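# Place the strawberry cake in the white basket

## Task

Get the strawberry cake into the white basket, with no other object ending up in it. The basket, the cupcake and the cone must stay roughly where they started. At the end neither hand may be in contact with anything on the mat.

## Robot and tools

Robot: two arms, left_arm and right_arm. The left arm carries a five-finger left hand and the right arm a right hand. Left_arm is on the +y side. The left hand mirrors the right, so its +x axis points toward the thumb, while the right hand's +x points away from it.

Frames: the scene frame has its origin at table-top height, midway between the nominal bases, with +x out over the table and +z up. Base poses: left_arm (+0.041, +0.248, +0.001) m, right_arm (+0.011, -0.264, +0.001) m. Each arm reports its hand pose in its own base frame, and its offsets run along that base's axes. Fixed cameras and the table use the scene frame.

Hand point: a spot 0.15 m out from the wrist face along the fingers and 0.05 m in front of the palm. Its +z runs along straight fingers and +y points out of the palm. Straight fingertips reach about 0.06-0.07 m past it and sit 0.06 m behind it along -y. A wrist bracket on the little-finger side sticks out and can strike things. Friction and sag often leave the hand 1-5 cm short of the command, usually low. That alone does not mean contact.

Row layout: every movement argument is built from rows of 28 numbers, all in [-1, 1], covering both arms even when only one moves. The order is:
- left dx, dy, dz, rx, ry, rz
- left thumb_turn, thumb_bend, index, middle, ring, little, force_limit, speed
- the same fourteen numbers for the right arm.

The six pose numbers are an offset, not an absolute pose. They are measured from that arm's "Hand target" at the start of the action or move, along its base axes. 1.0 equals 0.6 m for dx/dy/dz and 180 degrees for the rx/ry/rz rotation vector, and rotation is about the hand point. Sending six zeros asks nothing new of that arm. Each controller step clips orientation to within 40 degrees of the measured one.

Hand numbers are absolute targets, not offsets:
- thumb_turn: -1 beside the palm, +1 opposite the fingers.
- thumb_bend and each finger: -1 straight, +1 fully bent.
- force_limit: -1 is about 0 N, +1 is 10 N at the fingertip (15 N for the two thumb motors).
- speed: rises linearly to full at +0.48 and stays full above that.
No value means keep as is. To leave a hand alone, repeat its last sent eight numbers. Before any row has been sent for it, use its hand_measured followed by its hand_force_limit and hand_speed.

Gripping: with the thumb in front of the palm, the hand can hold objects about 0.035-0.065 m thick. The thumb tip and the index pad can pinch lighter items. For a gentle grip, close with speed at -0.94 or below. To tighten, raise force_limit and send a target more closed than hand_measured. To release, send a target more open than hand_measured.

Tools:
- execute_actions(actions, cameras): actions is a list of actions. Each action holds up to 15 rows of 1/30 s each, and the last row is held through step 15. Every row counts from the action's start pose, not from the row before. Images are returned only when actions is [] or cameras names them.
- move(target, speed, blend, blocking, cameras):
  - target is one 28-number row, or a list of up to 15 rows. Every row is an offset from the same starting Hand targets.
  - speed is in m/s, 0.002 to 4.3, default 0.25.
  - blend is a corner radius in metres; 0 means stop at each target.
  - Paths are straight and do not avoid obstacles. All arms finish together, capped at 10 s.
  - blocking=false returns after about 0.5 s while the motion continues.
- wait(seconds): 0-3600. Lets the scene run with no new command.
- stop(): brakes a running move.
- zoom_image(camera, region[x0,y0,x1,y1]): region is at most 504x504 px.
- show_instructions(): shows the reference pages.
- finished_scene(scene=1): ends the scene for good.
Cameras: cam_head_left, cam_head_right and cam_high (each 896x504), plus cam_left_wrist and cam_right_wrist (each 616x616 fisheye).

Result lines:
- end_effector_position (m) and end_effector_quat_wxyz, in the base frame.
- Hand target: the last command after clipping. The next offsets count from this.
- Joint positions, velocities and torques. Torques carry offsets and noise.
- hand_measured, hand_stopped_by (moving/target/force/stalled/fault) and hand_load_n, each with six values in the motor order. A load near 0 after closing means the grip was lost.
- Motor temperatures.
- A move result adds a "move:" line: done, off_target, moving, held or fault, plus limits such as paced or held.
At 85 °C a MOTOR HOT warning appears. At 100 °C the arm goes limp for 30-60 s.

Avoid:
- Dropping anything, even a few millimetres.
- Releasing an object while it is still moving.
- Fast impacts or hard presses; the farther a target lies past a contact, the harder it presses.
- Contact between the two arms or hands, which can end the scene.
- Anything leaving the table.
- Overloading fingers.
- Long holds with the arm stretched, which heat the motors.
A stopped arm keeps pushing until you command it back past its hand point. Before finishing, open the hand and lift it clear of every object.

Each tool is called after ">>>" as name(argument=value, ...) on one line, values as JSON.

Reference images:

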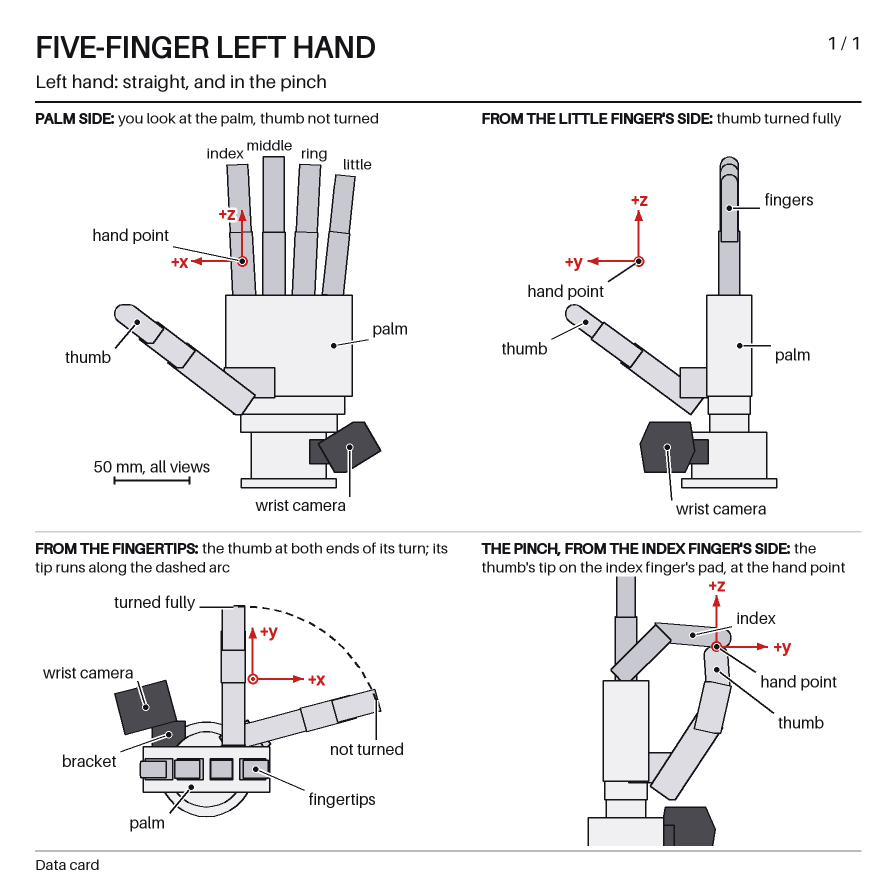

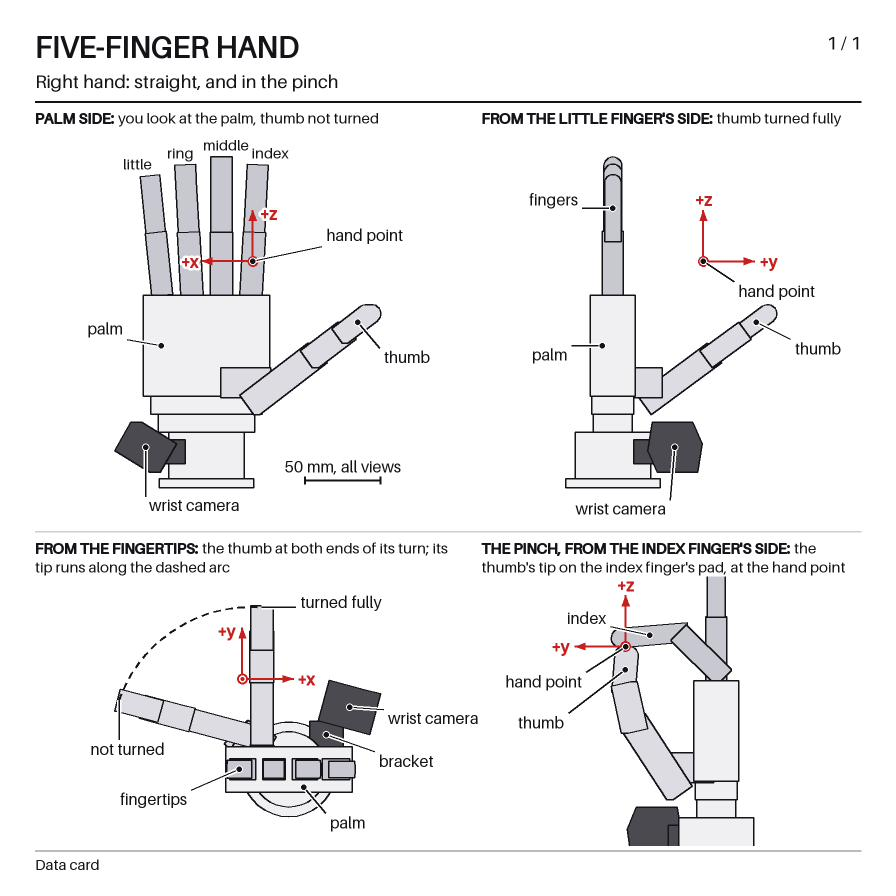

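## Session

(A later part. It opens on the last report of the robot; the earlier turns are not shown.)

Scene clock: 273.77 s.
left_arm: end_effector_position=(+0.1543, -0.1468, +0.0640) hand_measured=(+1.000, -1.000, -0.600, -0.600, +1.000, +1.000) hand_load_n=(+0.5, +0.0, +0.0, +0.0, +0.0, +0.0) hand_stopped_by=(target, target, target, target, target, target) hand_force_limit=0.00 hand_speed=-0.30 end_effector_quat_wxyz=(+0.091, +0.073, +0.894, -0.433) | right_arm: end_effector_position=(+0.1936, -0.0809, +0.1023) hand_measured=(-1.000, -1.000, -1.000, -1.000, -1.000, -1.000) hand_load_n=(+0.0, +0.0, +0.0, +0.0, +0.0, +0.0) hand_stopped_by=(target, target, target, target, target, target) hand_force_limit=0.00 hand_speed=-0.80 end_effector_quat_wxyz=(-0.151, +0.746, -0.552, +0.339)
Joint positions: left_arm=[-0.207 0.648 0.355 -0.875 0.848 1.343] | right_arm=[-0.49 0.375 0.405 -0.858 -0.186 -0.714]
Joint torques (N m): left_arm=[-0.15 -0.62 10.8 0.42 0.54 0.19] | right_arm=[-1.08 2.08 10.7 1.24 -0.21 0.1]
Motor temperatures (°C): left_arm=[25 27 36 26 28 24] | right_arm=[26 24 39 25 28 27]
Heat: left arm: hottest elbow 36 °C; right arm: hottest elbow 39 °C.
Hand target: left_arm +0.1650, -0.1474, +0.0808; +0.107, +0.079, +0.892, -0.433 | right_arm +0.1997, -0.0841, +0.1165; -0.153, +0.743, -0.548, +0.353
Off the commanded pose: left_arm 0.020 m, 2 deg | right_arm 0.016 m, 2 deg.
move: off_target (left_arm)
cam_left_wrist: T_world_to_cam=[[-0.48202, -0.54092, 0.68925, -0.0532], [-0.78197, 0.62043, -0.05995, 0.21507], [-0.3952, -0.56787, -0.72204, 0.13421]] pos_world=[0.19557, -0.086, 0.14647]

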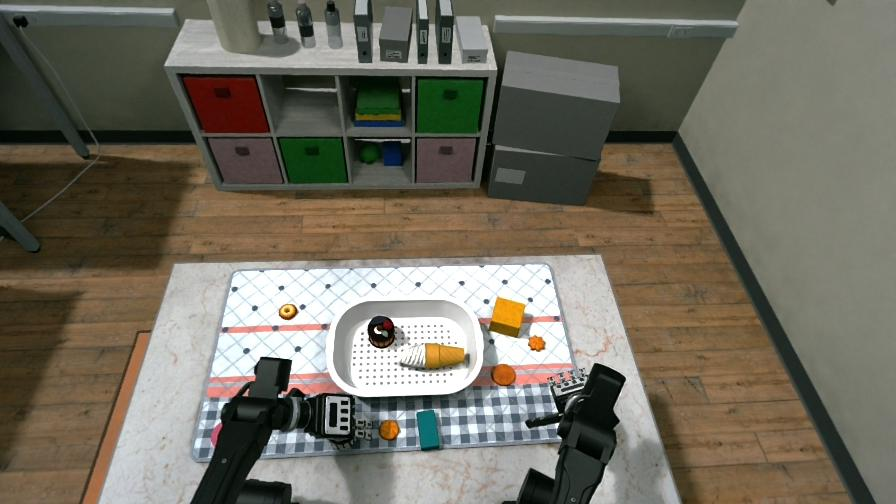

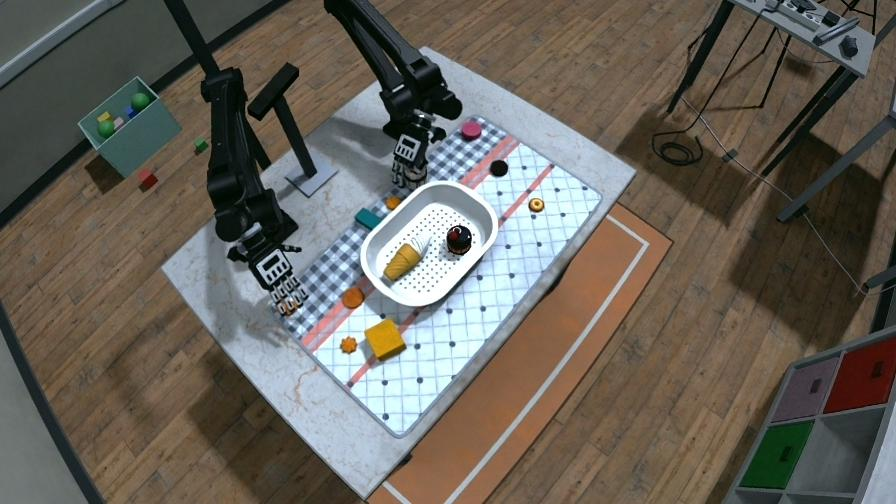

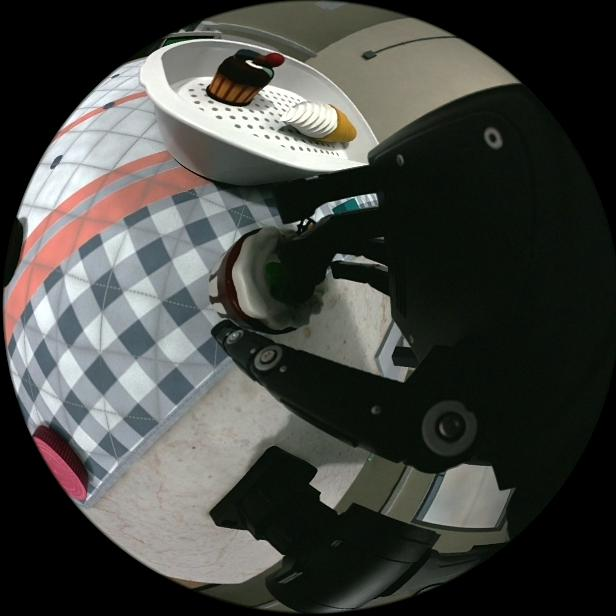

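>>> move(target=[[0.0, 0.0, 0.1, 0, 0, 0, 1.0, -1.0, -0.6, -0.6, -0.8, 1.0, 0.0, -0.3, 0, 0, 0, 0, 0, 0, -1, -1, -1, -1, -1, -1, 0.0, -0.8],[0.003, 0.0, -0.068, 0, 0, 0, 1.0, -1.0, -0.6, -0.6, -0.8, 1.0, 0.0, -0.3, 0, 0, 0, 0, 0, 0, -1, -1, -1, -1, -1, -1, 0.0, -0.8]], speed=0.1, cameras=["cam_head_left","cam_high","cam_left_wrist"])

>>> zoom_image(camera="cam_left_wrist", region=[190, 200, 370, 380])

>>> zoom_image(camera="cam_high", region=[385, 140, 445, 200])

>>> zoom_image(camera="cam_head_left", region=[310, 380, 400, 460])

Scene clock: 308.53 s.
left_arm: end_effector_position=(+0.1620, -0.1473, +0.0403) hand_measured=(+1.000, -1.000, -0.600, -0.600, -0.800, +1.000) hand_load_n=(+0.0, +0.0, +0.0, +0.0, +0.0, +0.5) hand_stopped_by=(target, target, target, target, target, target) hand_force_limit=0.00 hand_speed=-0.30 end_effector_quat_wxyz=(+0.100, +0.075, +0.893, -0.433) | right_arm: end_effector_position=(+0.1936, -0.0809, +0.1023) hand_measured=(-1.000, -1.000, -1.000, -1.000, -1.000, -1.000) hand_load_n=(-0.5, +0.0, +0.0, +0.0, +0.0, +0.0) hand_stopped_by=(target, target, target, target, target, target) hand_force_limit=0.00 hand_speed=-0.80 end_effector_quat_wxyz=(-0.151, +0.746, -0.552, +0.339)
Joint positions: left_arm=[-0.204 0.709 0.305 -0.747 0.846 1.344] | right_arm=[-0.49 0.375 0.405 -0.858 -0.186 -0.714]
Joint torques (N m): left_arm=[0.03 0.26 7.71 1.76 0.69 0.25] | right_arm=[-1.03 2.08 10.69 1.22 -0.21 0.11]
Heat: left arm: hottest elbow 39 °C; right arm: hottest elbow 39 °C.
Hand target: left_arm +0.1668, -0.1475, +0.0402; +0.107, +0.079, +0.891, -0.433 | right_arm +0.1997, -0.0841, +0.1165; -0.153, +0.743, -0.548, +0.353
Off the commanded pose: left_arm 0.005 m, 1 deg | right_arm 0.016 m, 2 deg.
move: done
cam_left_wrist: T_world_to_cam=[[-0.49151, -0.5418, 0.68182, -0.03167], [-0.78322, 0.61731, -0.07406, 0.2204], [-0.38077, -0.57042, -0.72776, 0.1173]] pos_world=[0.20172, -0.0863, 0.12328]

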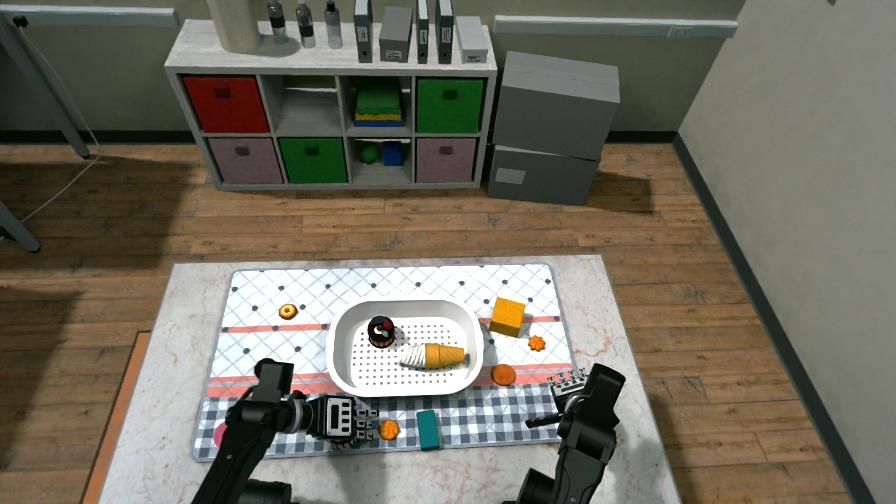

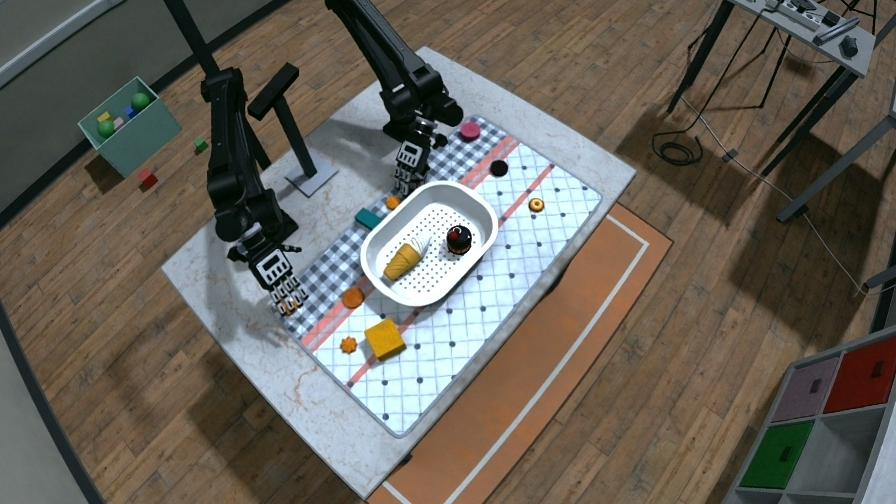

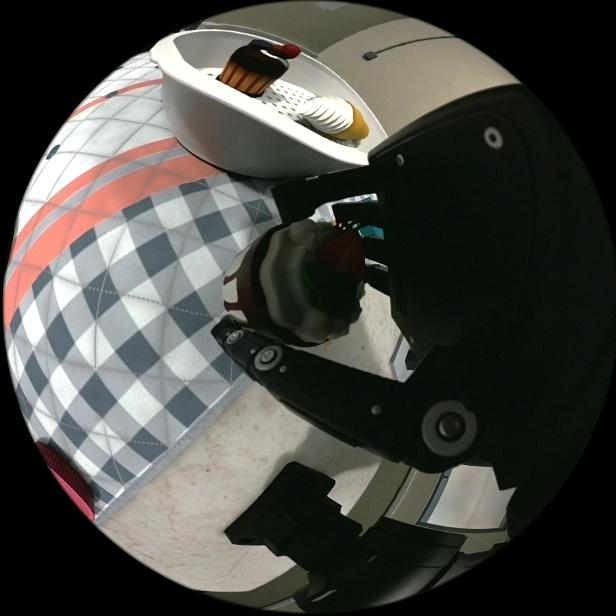

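Scaled by 2.800 from the camera's image (finer frame: 880x880).

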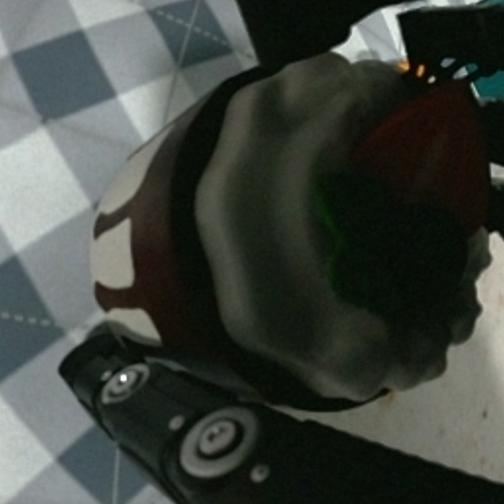

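Scaled by 8.400 from the camera's image (finer frame: 1280x720).

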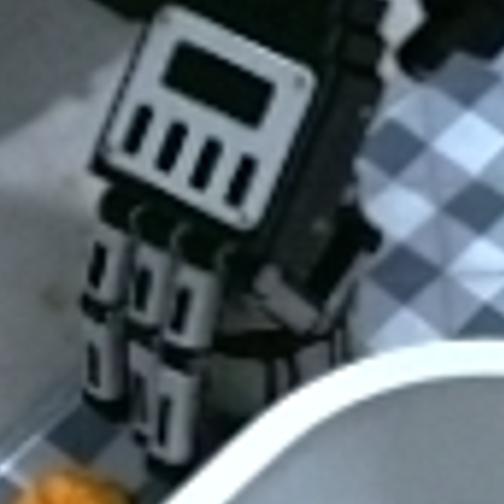

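Scaled by 5.600 from the camera's image (finer frame: 1280x720).

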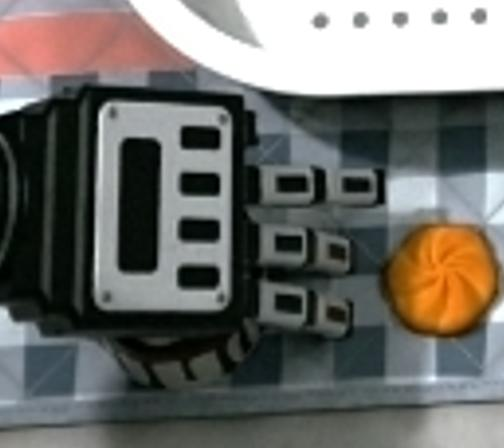

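>>> move(target=[0, 0, 0, 0, 0, 0, 1.0, -0.76, -0.3, -0.3, -0.5, 1.0, -0.6, -0.92, 0, 0, 0, 0, 0, 0, -1, -1, -1, -1, -1, -1, 0.0, -0.8], cameras=["cam_head_left","cam_high","cam_left_wrist"])

>>> zoom_image(camera="cam_left_wrist", region=[190, 200, 370, 380])

>>> zoom_image(camera="cam_high", region=[385, 140, 445, 200])

>>> zoom_image(camera="cam_head_left", region=[310, 380, 400, 460])

Scene clock: 320.90 s.
left_arm: end_effector_position=(+0.1620, -0.1473, +0.0403) hand_measured=(+1.000, -0.760, -0.300, -0.300, -0.500, +1.000) hand_load_n=(+0.0, +0.5, +0.0, +0.0, +0.0, +0.0) hand_stopped_by=(target, target, target, target, target, target) hand_force_limit=-0.60 hand_speed=-0.92 end_effector_quat_wxyz=(+0.100, +0.075, +0.893, -0.433) | right_arm: end_effector_position=(+0.1936, -0.0809, +0.1023) hand_measured=(-1.000, -1.000, -1.000, -1.000, -1.000, -1.000) hand_load_n=(+0.0, +0.0, +0.0, +0.0, +0.0, +0.0) hand_stopped_by=(target, target, target, target, target, target) hand_force_limit=0.00 hand_speed=-0.80 end_effector_quat_wxyz=(-0.151, +0.746, -0.552, +0.339)
Joint positions: left_arm=[-0.204 0.709 0.305 -0.747 0.846 1.344] | right_arm=[-0.49 0.375 0.405 -0.858 -0.186 -0.714]
Joint torques (N m): left_arm=[0.03 0.32 7.69 1.81 0.69 0.25] | right_arm=[-1.08 2.08 10.71 1.21 -0.21 0.11]
Heat: left arm: hottest elbow 38 °C; right arm: hottest elbow 39 °C.
Hand target: left_arm +0.1668, -0.1475, +0.0402; +0.107, +0.079, +0.892, -0.433 | right_arm +0.1997, -0.0841, +0.1165; -0.153, +0.743, -0.548, +0.353
Off the commanded pose: left_arm 0.005 m, 1 deg | right_arm 0.016 m, 2 deg.
move: done
cam_left_wrist: T_world_to_cam=[[-0.49151, -0.5418, 0.68182, -0.03167], [-0.78322, 0.61731, -0.07406, 0.2204], [-0.38077, -0.57042, -0.72776, 0.1173]] pos_world=[0.20172, -0.0863, 0.12328]

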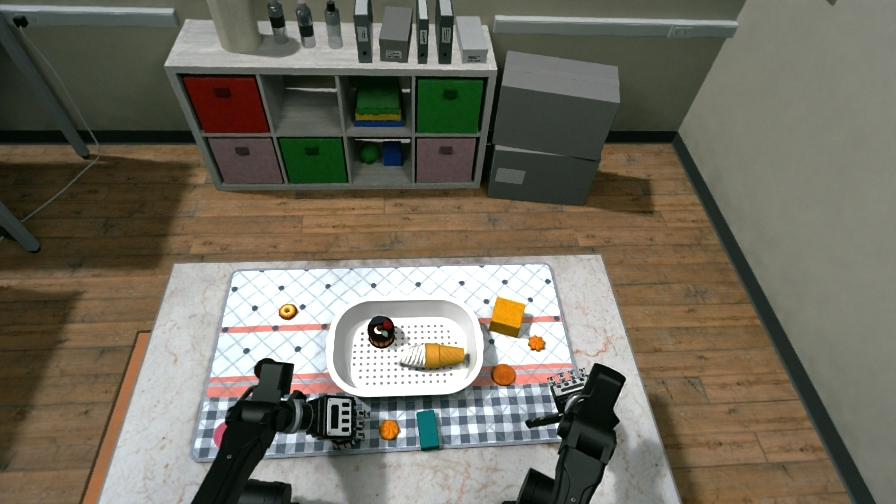

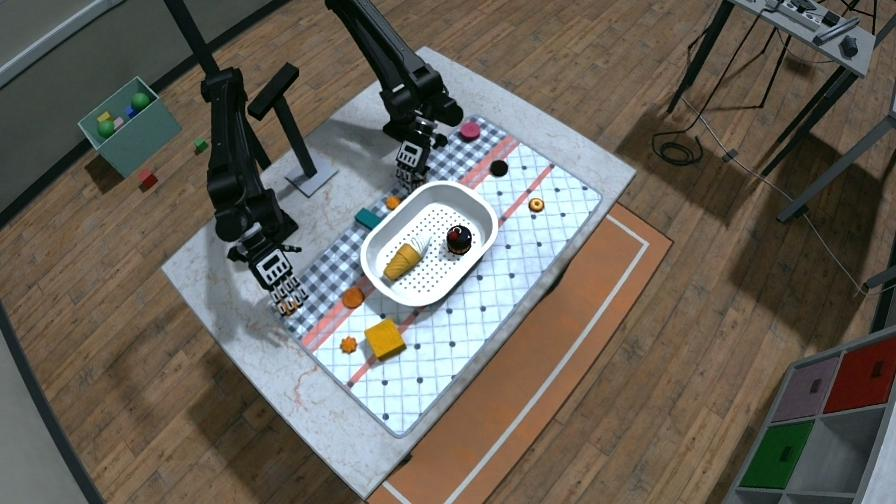

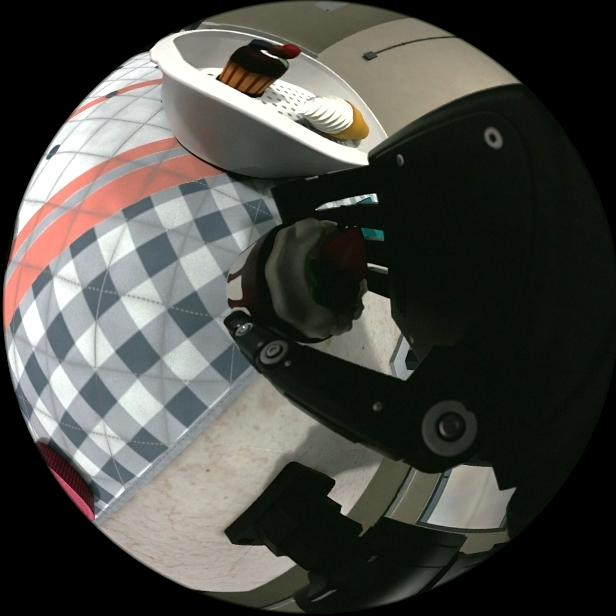

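Scaled by 2.800 from the camera's image (finer frame: 880x880).

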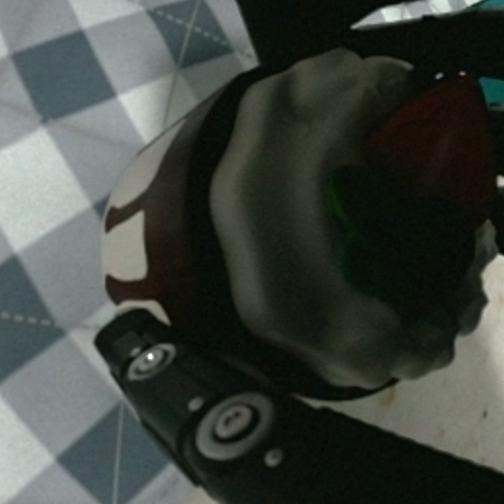

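Scaled by 8.400 from the camera's image (finer frame: 1280x720).

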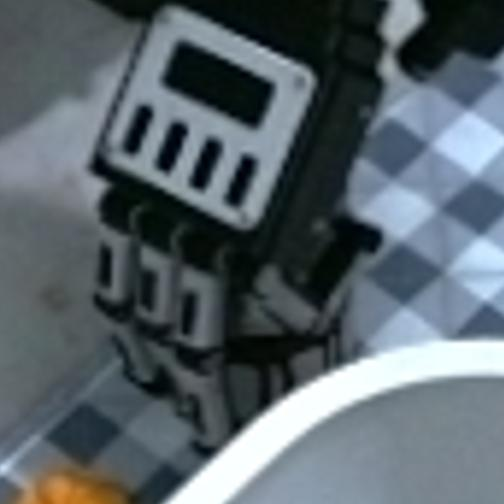

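Scaled by 5.600 from the camera's image (finer frame: 1280x720).

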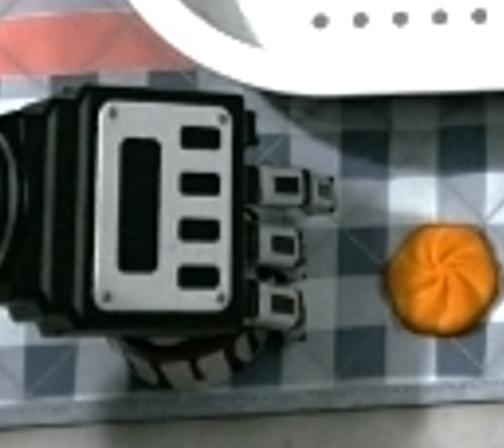

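>>> move(target=[0, 0, 0, 0, 0, 0, 1.0, -0.76, 0.0, 0.0, -0.3, 1.0, -0.5, -0.92, 0, 0, 0, 0, 0, 0, -1, -1, -1, -1, -1, -1, 0.0, -0.8], cameras=["cam_head_left","cam_high","cam_left_wrist"])

>>> zoom_image(camera="cam_left_wrist", region=[190, 200, 370, 380])

>>> zoom_image(camera="cam_head_left", region=[310, 380, 400, 460])

Scene clock: 325.97 s.
left_arm: end_effector_position=(+0.1620, -0.1473, +0.0403) hand_measured=(+1.000, -0.760, -0.264, -0.286, -0.300, +1.000) hand_load_n=(+0.0, +4.0, +3.0, +1.5, +0.0, +0.0) hand_stopped_by=(target, target, force, force, target, target) hand_force_limit=-0.50 hand_speed=-0.92 end_effector_quat_wxyz=(+0.100, +0.075, +0.893, -0.433) | right_arm: end_effector_position=(+0.1936, -0.0809, +0.1023) hand_measured=(-1.000, -1.000, -1.000, -1.000, -1.000, -1.000) hand_load_n=(+0.0, +0.0, +0.0, +0.0, -0.5, +0.0) hand_stopped_by=(target, target, target, target, target, target) hand_force_limit=0.00 hand_speed=-0.80 end_effector_quat_wxyz=(-0.151, +0.746, -0.552, +0.339)
Joint positions: left_arm=[-0.204 0.709 0.305 -0.747 0.846 1.344] | right_arm=[-0.49 0.375 0.405 -0.858 -0.186 -0.714]
Joint torques (N m): left_arm=[-0.03 0.32 7.71 1.81 0.69 0.25] | right_arm=[-0.91 1.9 10.69 1.21 -0.21 0.1]
Heat: left arm: hottest elbow 38 °C; right arm: hottest elbow 39 °C.
Hand target: left_arm +0.1668, -0.1475, +0.0402; +0.107, +0.079, +0.892, -0.433 | right_arm +0.1997, -0.0841, +0.1165; -0.153, +0.743, -0.548, +0.353
Off the commanded pose: left_arm 0.005 m, 1 deg | right_arm 0.016 m, 2 deg.
move: done
cam_left_wrist: T_world_to_cam=[[-0.49151, -0.5418, 0.68182, -0.03167], [-0.78322, 0.61731, -0.07406, 0.2204], [-0.38077, -0.57042, -0.72776, 0.1173]] pos_world=[0.20172, -0.0863, 0.12328]

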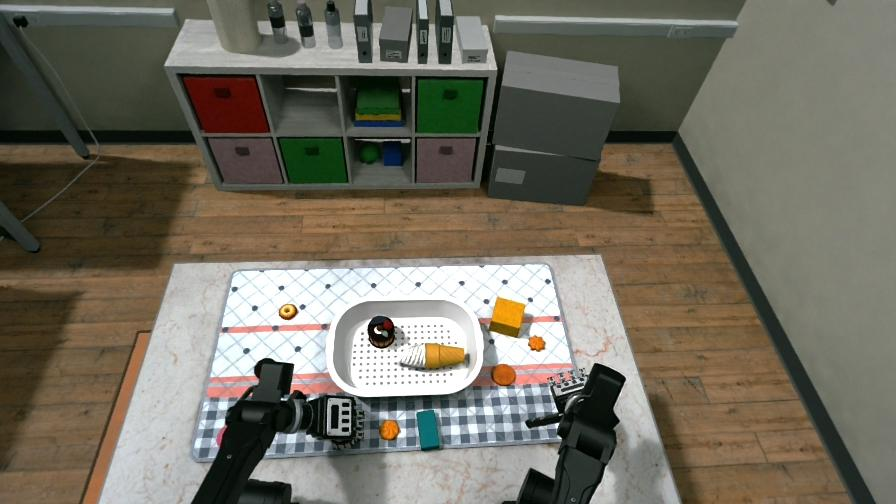

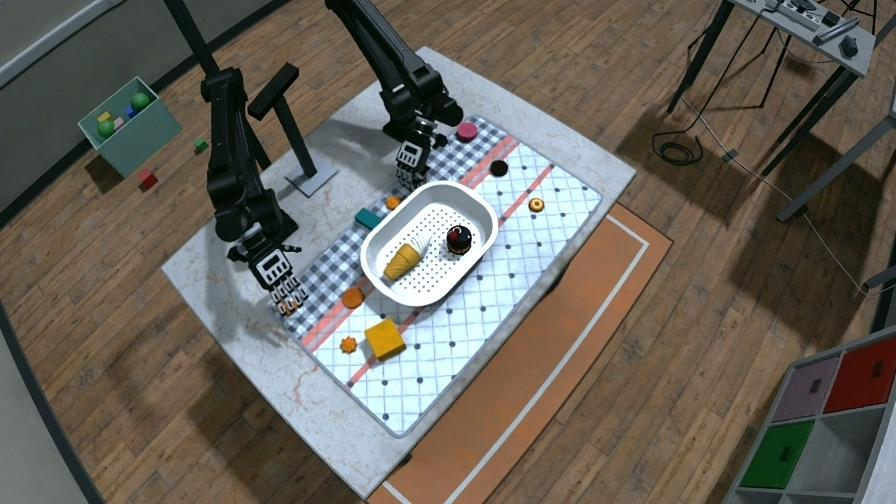

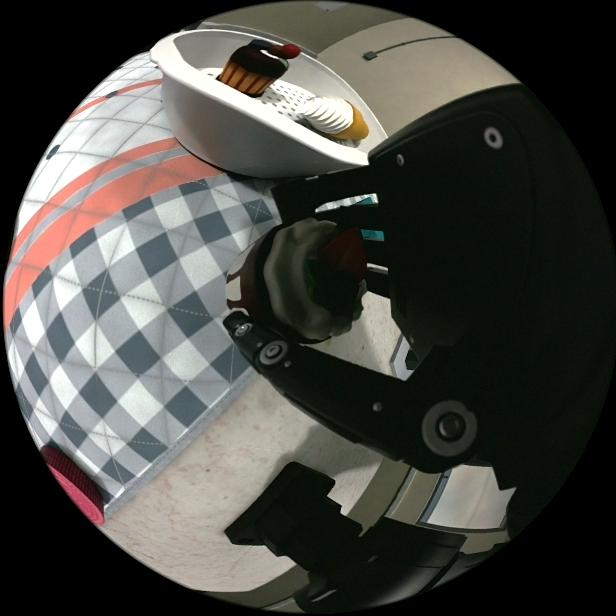

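Scaled by 2.800 from the camera's image (finer frame: 880x880).

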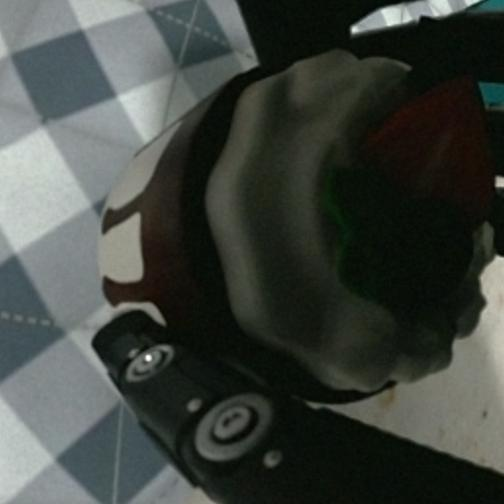

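Scaled by 5.600 from the camera's image (finer frame: 1280x720).

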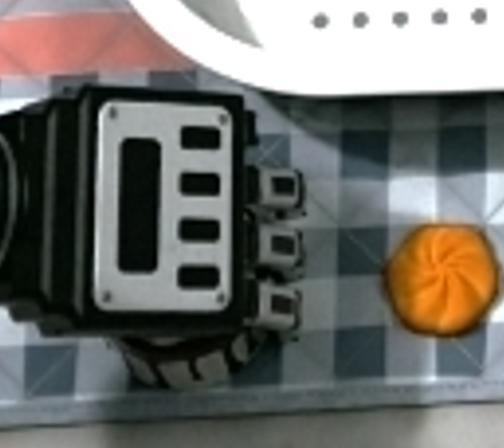

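>>> zoom_image(camera="cam_head_left", region=[320, 290, 440, 410])

>>> zoom_image(camera="cam_high", region=[380, 170, 510, 290])

Scaled by 4.200 from the camera's image (finer frame: 1280x720).

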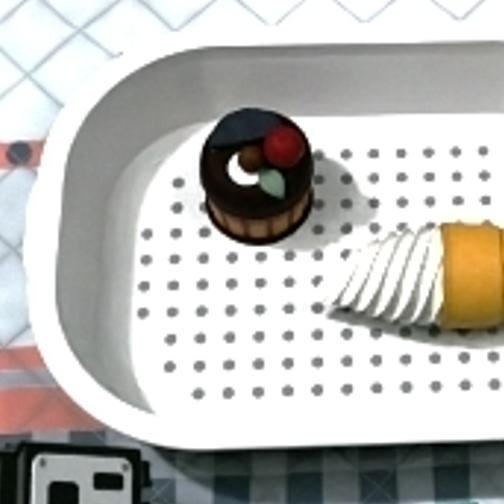

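Scaled by 3.877 from the camera's image (finer frame: 1280x720).

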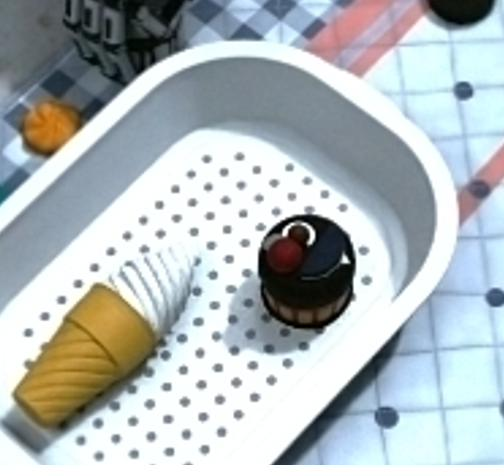

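>>> move(target=[0, 0, 0.08, 0, 0, 0, 1.0, -0.76, 0.0, 0.0, -0.3, 1.0, -0.5, -0.92, 0, 0, 0, 0, 0, 0, -1, -1, -1, -1, -1, -1, 0.0, -0.8], speed=0.05, cameras=["cam_head_left","cam_high","cam_left_wrist"])

>>> zoom_image(camera="cam_high", region=[385, 130, 445, 190])

>>> zoom_image(camera="cam_head_left", region=[310, 380, 400, 460])

Scene clock: 387.97 s.
left_arm: end_effector_position=(+0.1555, -0.1460, +0.0697) hand_measured=(+1.000, -0.760, -0.264, -0.286, -0.300, +1.000) hand_load_n=(+0.0, +4.0, +2.5, +1.5, +0.0, +0.0) hand_stopped_by=(target, target, force, force, target, target) hand_force_limit=-0.50 hand_speed=-0.92 end_effector_quat_wxyz=(+0.090, +0.071, +0.895, -0.431) | right_arm: end_effector_position=(+0.1936, -0.0809, +0.1023) hand_measured=(-1.000, -1.000, -1.000, -1.000, -1.000, -1.000) hand_load_n=(+0.0, +0.0, +0.0, +0.0, +0.0, +0.0) hand_stopped_by=(target, target, target, target, target, target) hand_force_limit=0.00 hand_speed=-0.80 end_effector_quat_wxyz=(-0.151, +0.746, -0.552, +0.339)
Joint positions: left_arm=[-0.204 0.649 0.372 -0.897 0.846 1.344] | right_arm=[-0.49 0.375 0.405 -0.858 -0.186 -0.714]
Joint torques (N m): left_arm=[-0.26 -0.73 10.99 0.54 0.64 0.21] | right_arm=[-0.97 1.9 10.67 1.22 -0.22 0.11]
Heat: left arm: hottest elbow 36 °C; right arm: hottest elbow 40 °C.
Hand target: left_arm +0.1667, -0.1474, +0.0881; +0.107, +0.079, +0.891, -0.433 | right_arm +0.1997, -0.0841, +0.1165; -0.153, +0.743, -0.548, +0.353
Off the commanded pose: left_arm 0.022 m, 2 deg | right_arm 0.016 m, 2 deg.
move: off_target (left_arm)
cam_left_wrist: T_world_to_cam=[[-0.47642, -0.54489, 0.69001, -0.05755], [-0.78462, 0.61762, -0.05403, 0.21544], [-0.39672, -0.56714, -0.72178, 0.13953]] pos_world=[0.19697, -0.08529, 0.15206]

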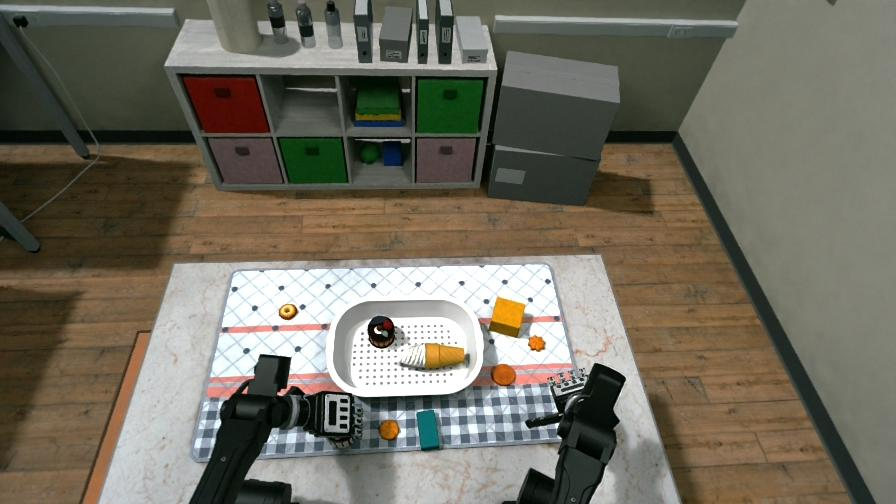

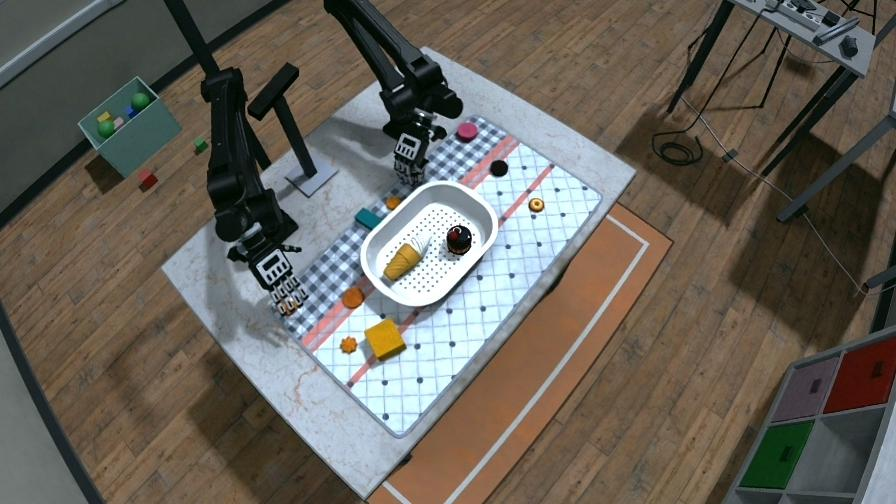

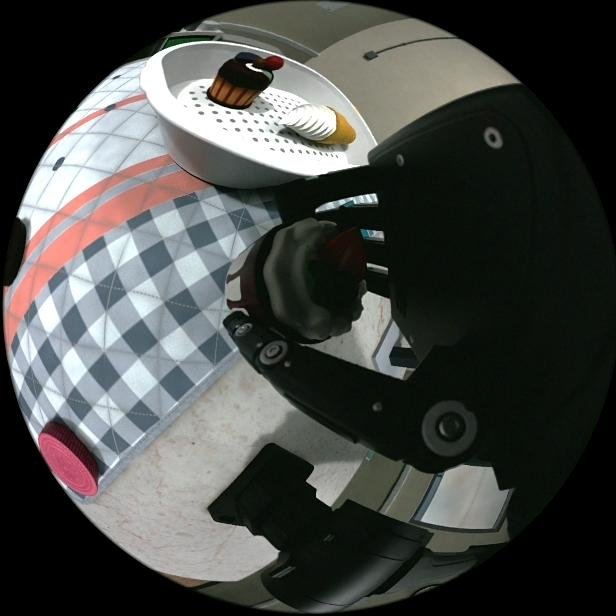

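Scaled by 8.400 from the camera's image (finer frame: 1280x720).

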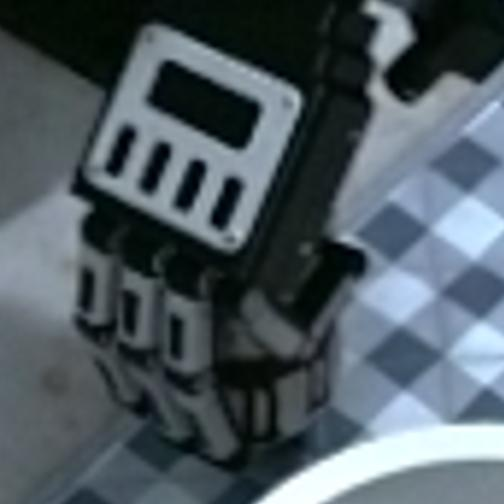

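Scaled by 5.600 from the camera's image (finer frame: 1280x720).

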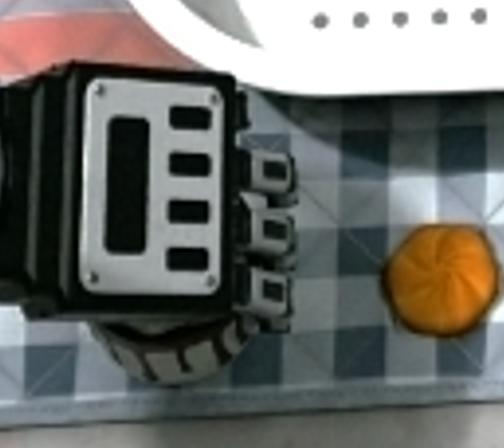

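>>> move(target=[0, 0, 0.14, 0, 0, 0, 1.0, -0.76, 0.0, 0.0, -0.3, 1.0, -0.5, -0.92, 0, 0, 0, 0, 0, 0, -1, -1, -1, -1, -1, -1, 0.0, -0.8], speed=0.08, cameras=[])

Scene clock: 392.97 s.
left_arm: end_effector_position=(+0.1597, -0.1468, +0.1534) hand_measured=(+1.000, -0.760, -0.264, -0.286, -0.300, +1.000) hand_load_n=(+0.0, +4.0, +2.5, +1.0, +0.0, +0.0) hand_stopped_by=(target, target, force, force, target, target) hand_force_limit=-0.50 hand_speed=-0.92 end_effector_quat_wxyz=(+0.090, +0.071, +0.895, -0.431) | right_arm: end_effector_position=(+0.1936, -0.0809, +0.1023) hand_measured=(-1.000, -1.000, -1.000, -1.000, -1.000, -1.000) hand_load_n=(+0.0, +0.0, +0.0, +0.0, +0.0, +0.0) hand_stopped_by=(target, target, target, target, target, target) hand_force_limit=0.00 hand_speed=-0.80 end_effector_quat_wxyz=(-0.151, +0.746, -0.552, +0.339)
Joint positions: left_arm=[-0.204 0.612 0.584 -1.145 0.845 1.344] | right_arm=[-0.49 0.375 0.405 -0.858 -0.186 -0.714]
Joint torques (N m): left_arm=[-0.21 -0.67 11.34 0.53 0.66 0.22] | right_arm=[-1.03 2.02 10.73 1.24 -0.22 0.1]
Heat: left arm: hottest elbow 37 °C; right arm: hottest elbow 40 °C.
Hand target: left_arm +0.1668, -0.1475, +0.1721; +0.107, +0.079, +0.891, -0.433 | right_arm +0.1997, -0.0841, +0.1165; -0.153, +0.743, -0.548, +0.353
Off the commanded pose: left_arm 0.020 m, 2 deg | right_arm 0.016 m, 2 deg.
move: off_target (left_arm)

>>> move(target=[0.24, -0.119, 0, 0, 0, 0, 1.0, -0.76, 0.0, 0.0, -0.3, 1.0, -0.5, -0.92, 0, 0, 0, 0, 0, 0, -1, -1, -1, -1, -1, -1, 0.0, -0.8], speed=0.12, cameras=["cam_head_left","cam_head_right","cam_high","cam_left_wrist"])

>>> zoom_image(camera="cam_high", region=[370, 130, 510, 290])

>>> zoom_image(camera="cam_head_left", region=[320, 290, 440, 410])

>>> zoom_image(camera="cam_left_wrist", region=[100, 100, 400, 400])

Scene clock: 399.40 s.
left_arm: end_effector_position=(+0.2957, -0.2095, +0.1549) hand_measured=(+1.000, -0.760, -0.264, -0.286, -0.300, +1.000) hand_load_n=(+0.0, +4.0, +2.5, +1.5, +0.0, +0.0) hand_stopped_by=(target, target, force, force, target, target) hand_force_limit=-0.50 hand_speed=-0.92 end_effector_quat_wxyz=(+0.089, +0.072, +0.897, -0.427) | right_arm: end_effector_position=(+0.1936, -0.0809, +0.1023) hand_measured=(-1.000, -1.000, -1.000, -1.000, -1.000, -1.000) hand_load_n=(+0.0, +0.0, +0.0, +0.0, +0.0, +0.0) hand_stopped_by=(target, target, target, target, target, target) hand_force_limit=0.00 hand_speed=-0.80 end_effector_quat_wxyz=(-0.151, +0.746, -0.552, +0.339)
Joint positions: left_arm=[-0.318 1.092 0.812 -0.793 0.789 1.202] | right_arm=[-0.49 0.375 0.405 -0.858 -0.186 -0.714]
Joint torques (N m): left_arm=[-1.32 -6.07 11.14 2.03 0.5 0.06] | right_arm=[-0.97 2.08 10.7 1.22 -0.22 0.11]
Heat: left arm: hottest elbow 37 °C; right arm: hottest elbow 40 °C.
Hand target: left_arm +0.3108, -0.2189, +0.1721; +0.107, +0.079, +0.891, -0.433 | right_arm +0.1997, -0.0841, +0.1165; -0.153, +0.743, -0.548, +0.353
Off the commanded pose: left_arm 0.025 m, 2 deg | right_arm 0.016 m, 2 deg.
move: off_target (left_arm)
cam_left_wrist: T_world_to_cam=[[-0.47654, -0.55042, 0.68553, -0.0846], [-0.78364, 0.6194, -0.04742, 0.3683], [-0.39852, -0.5598, -0.7265, 0.2235]] pos_world=[0.33737, -0.14957, 0.23784]

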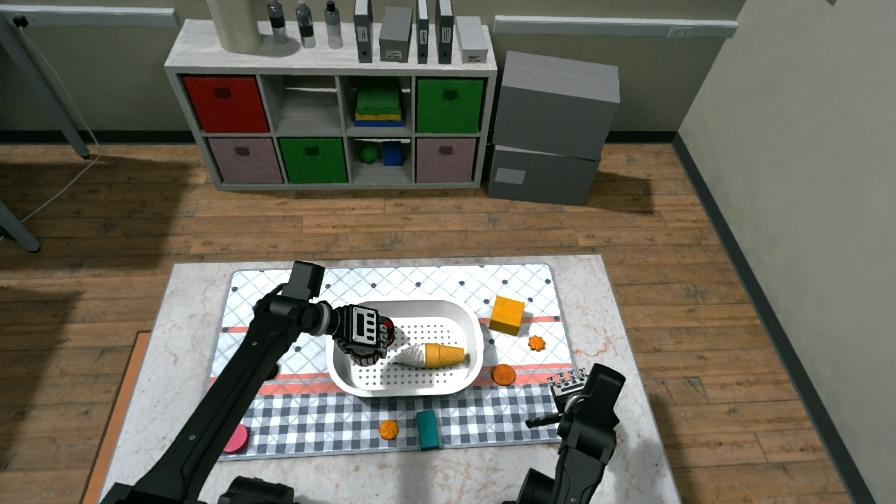

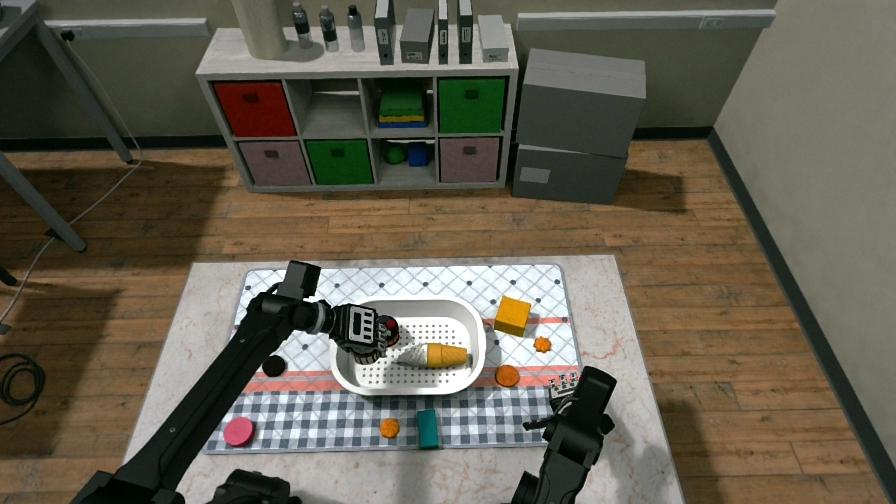

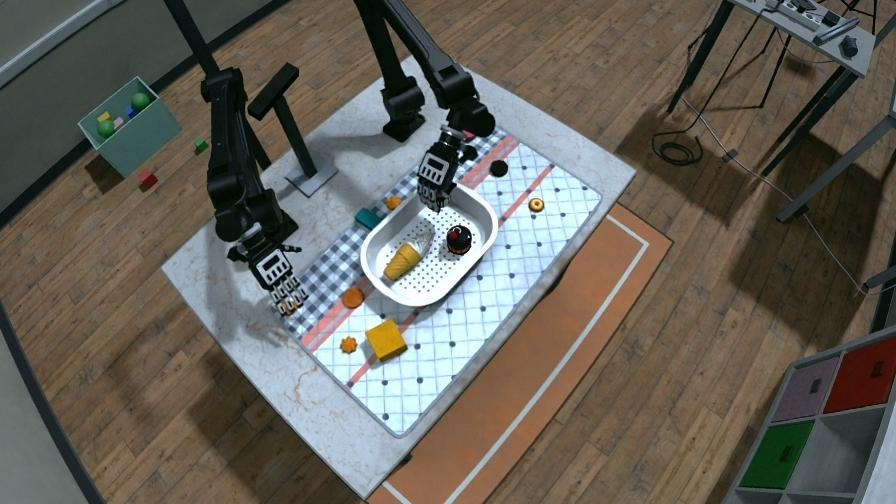

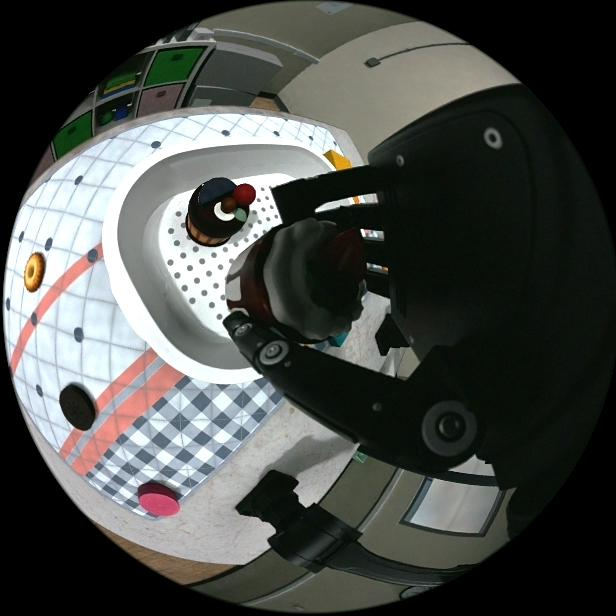

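Scaled by 3.150 from the camera's image (finer frame: 1280x720).

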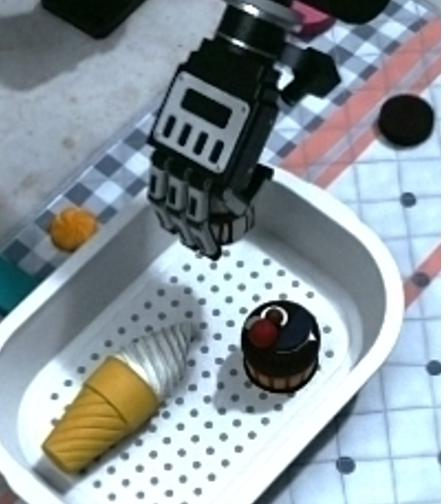

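Scaled by 4.200 from the camera's image (finer frame: 1280x720).

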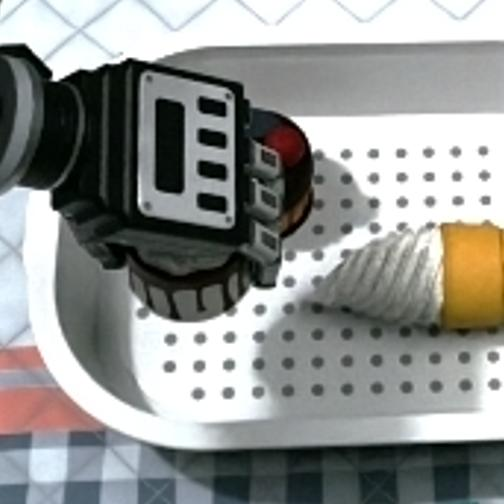

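Scaled by 1.680 from the camera's image (finer frame: 880x880).

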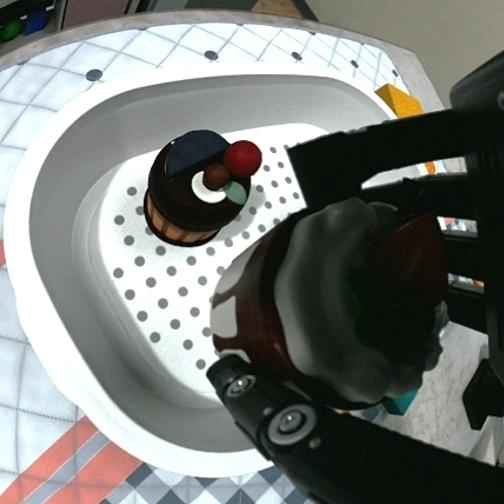

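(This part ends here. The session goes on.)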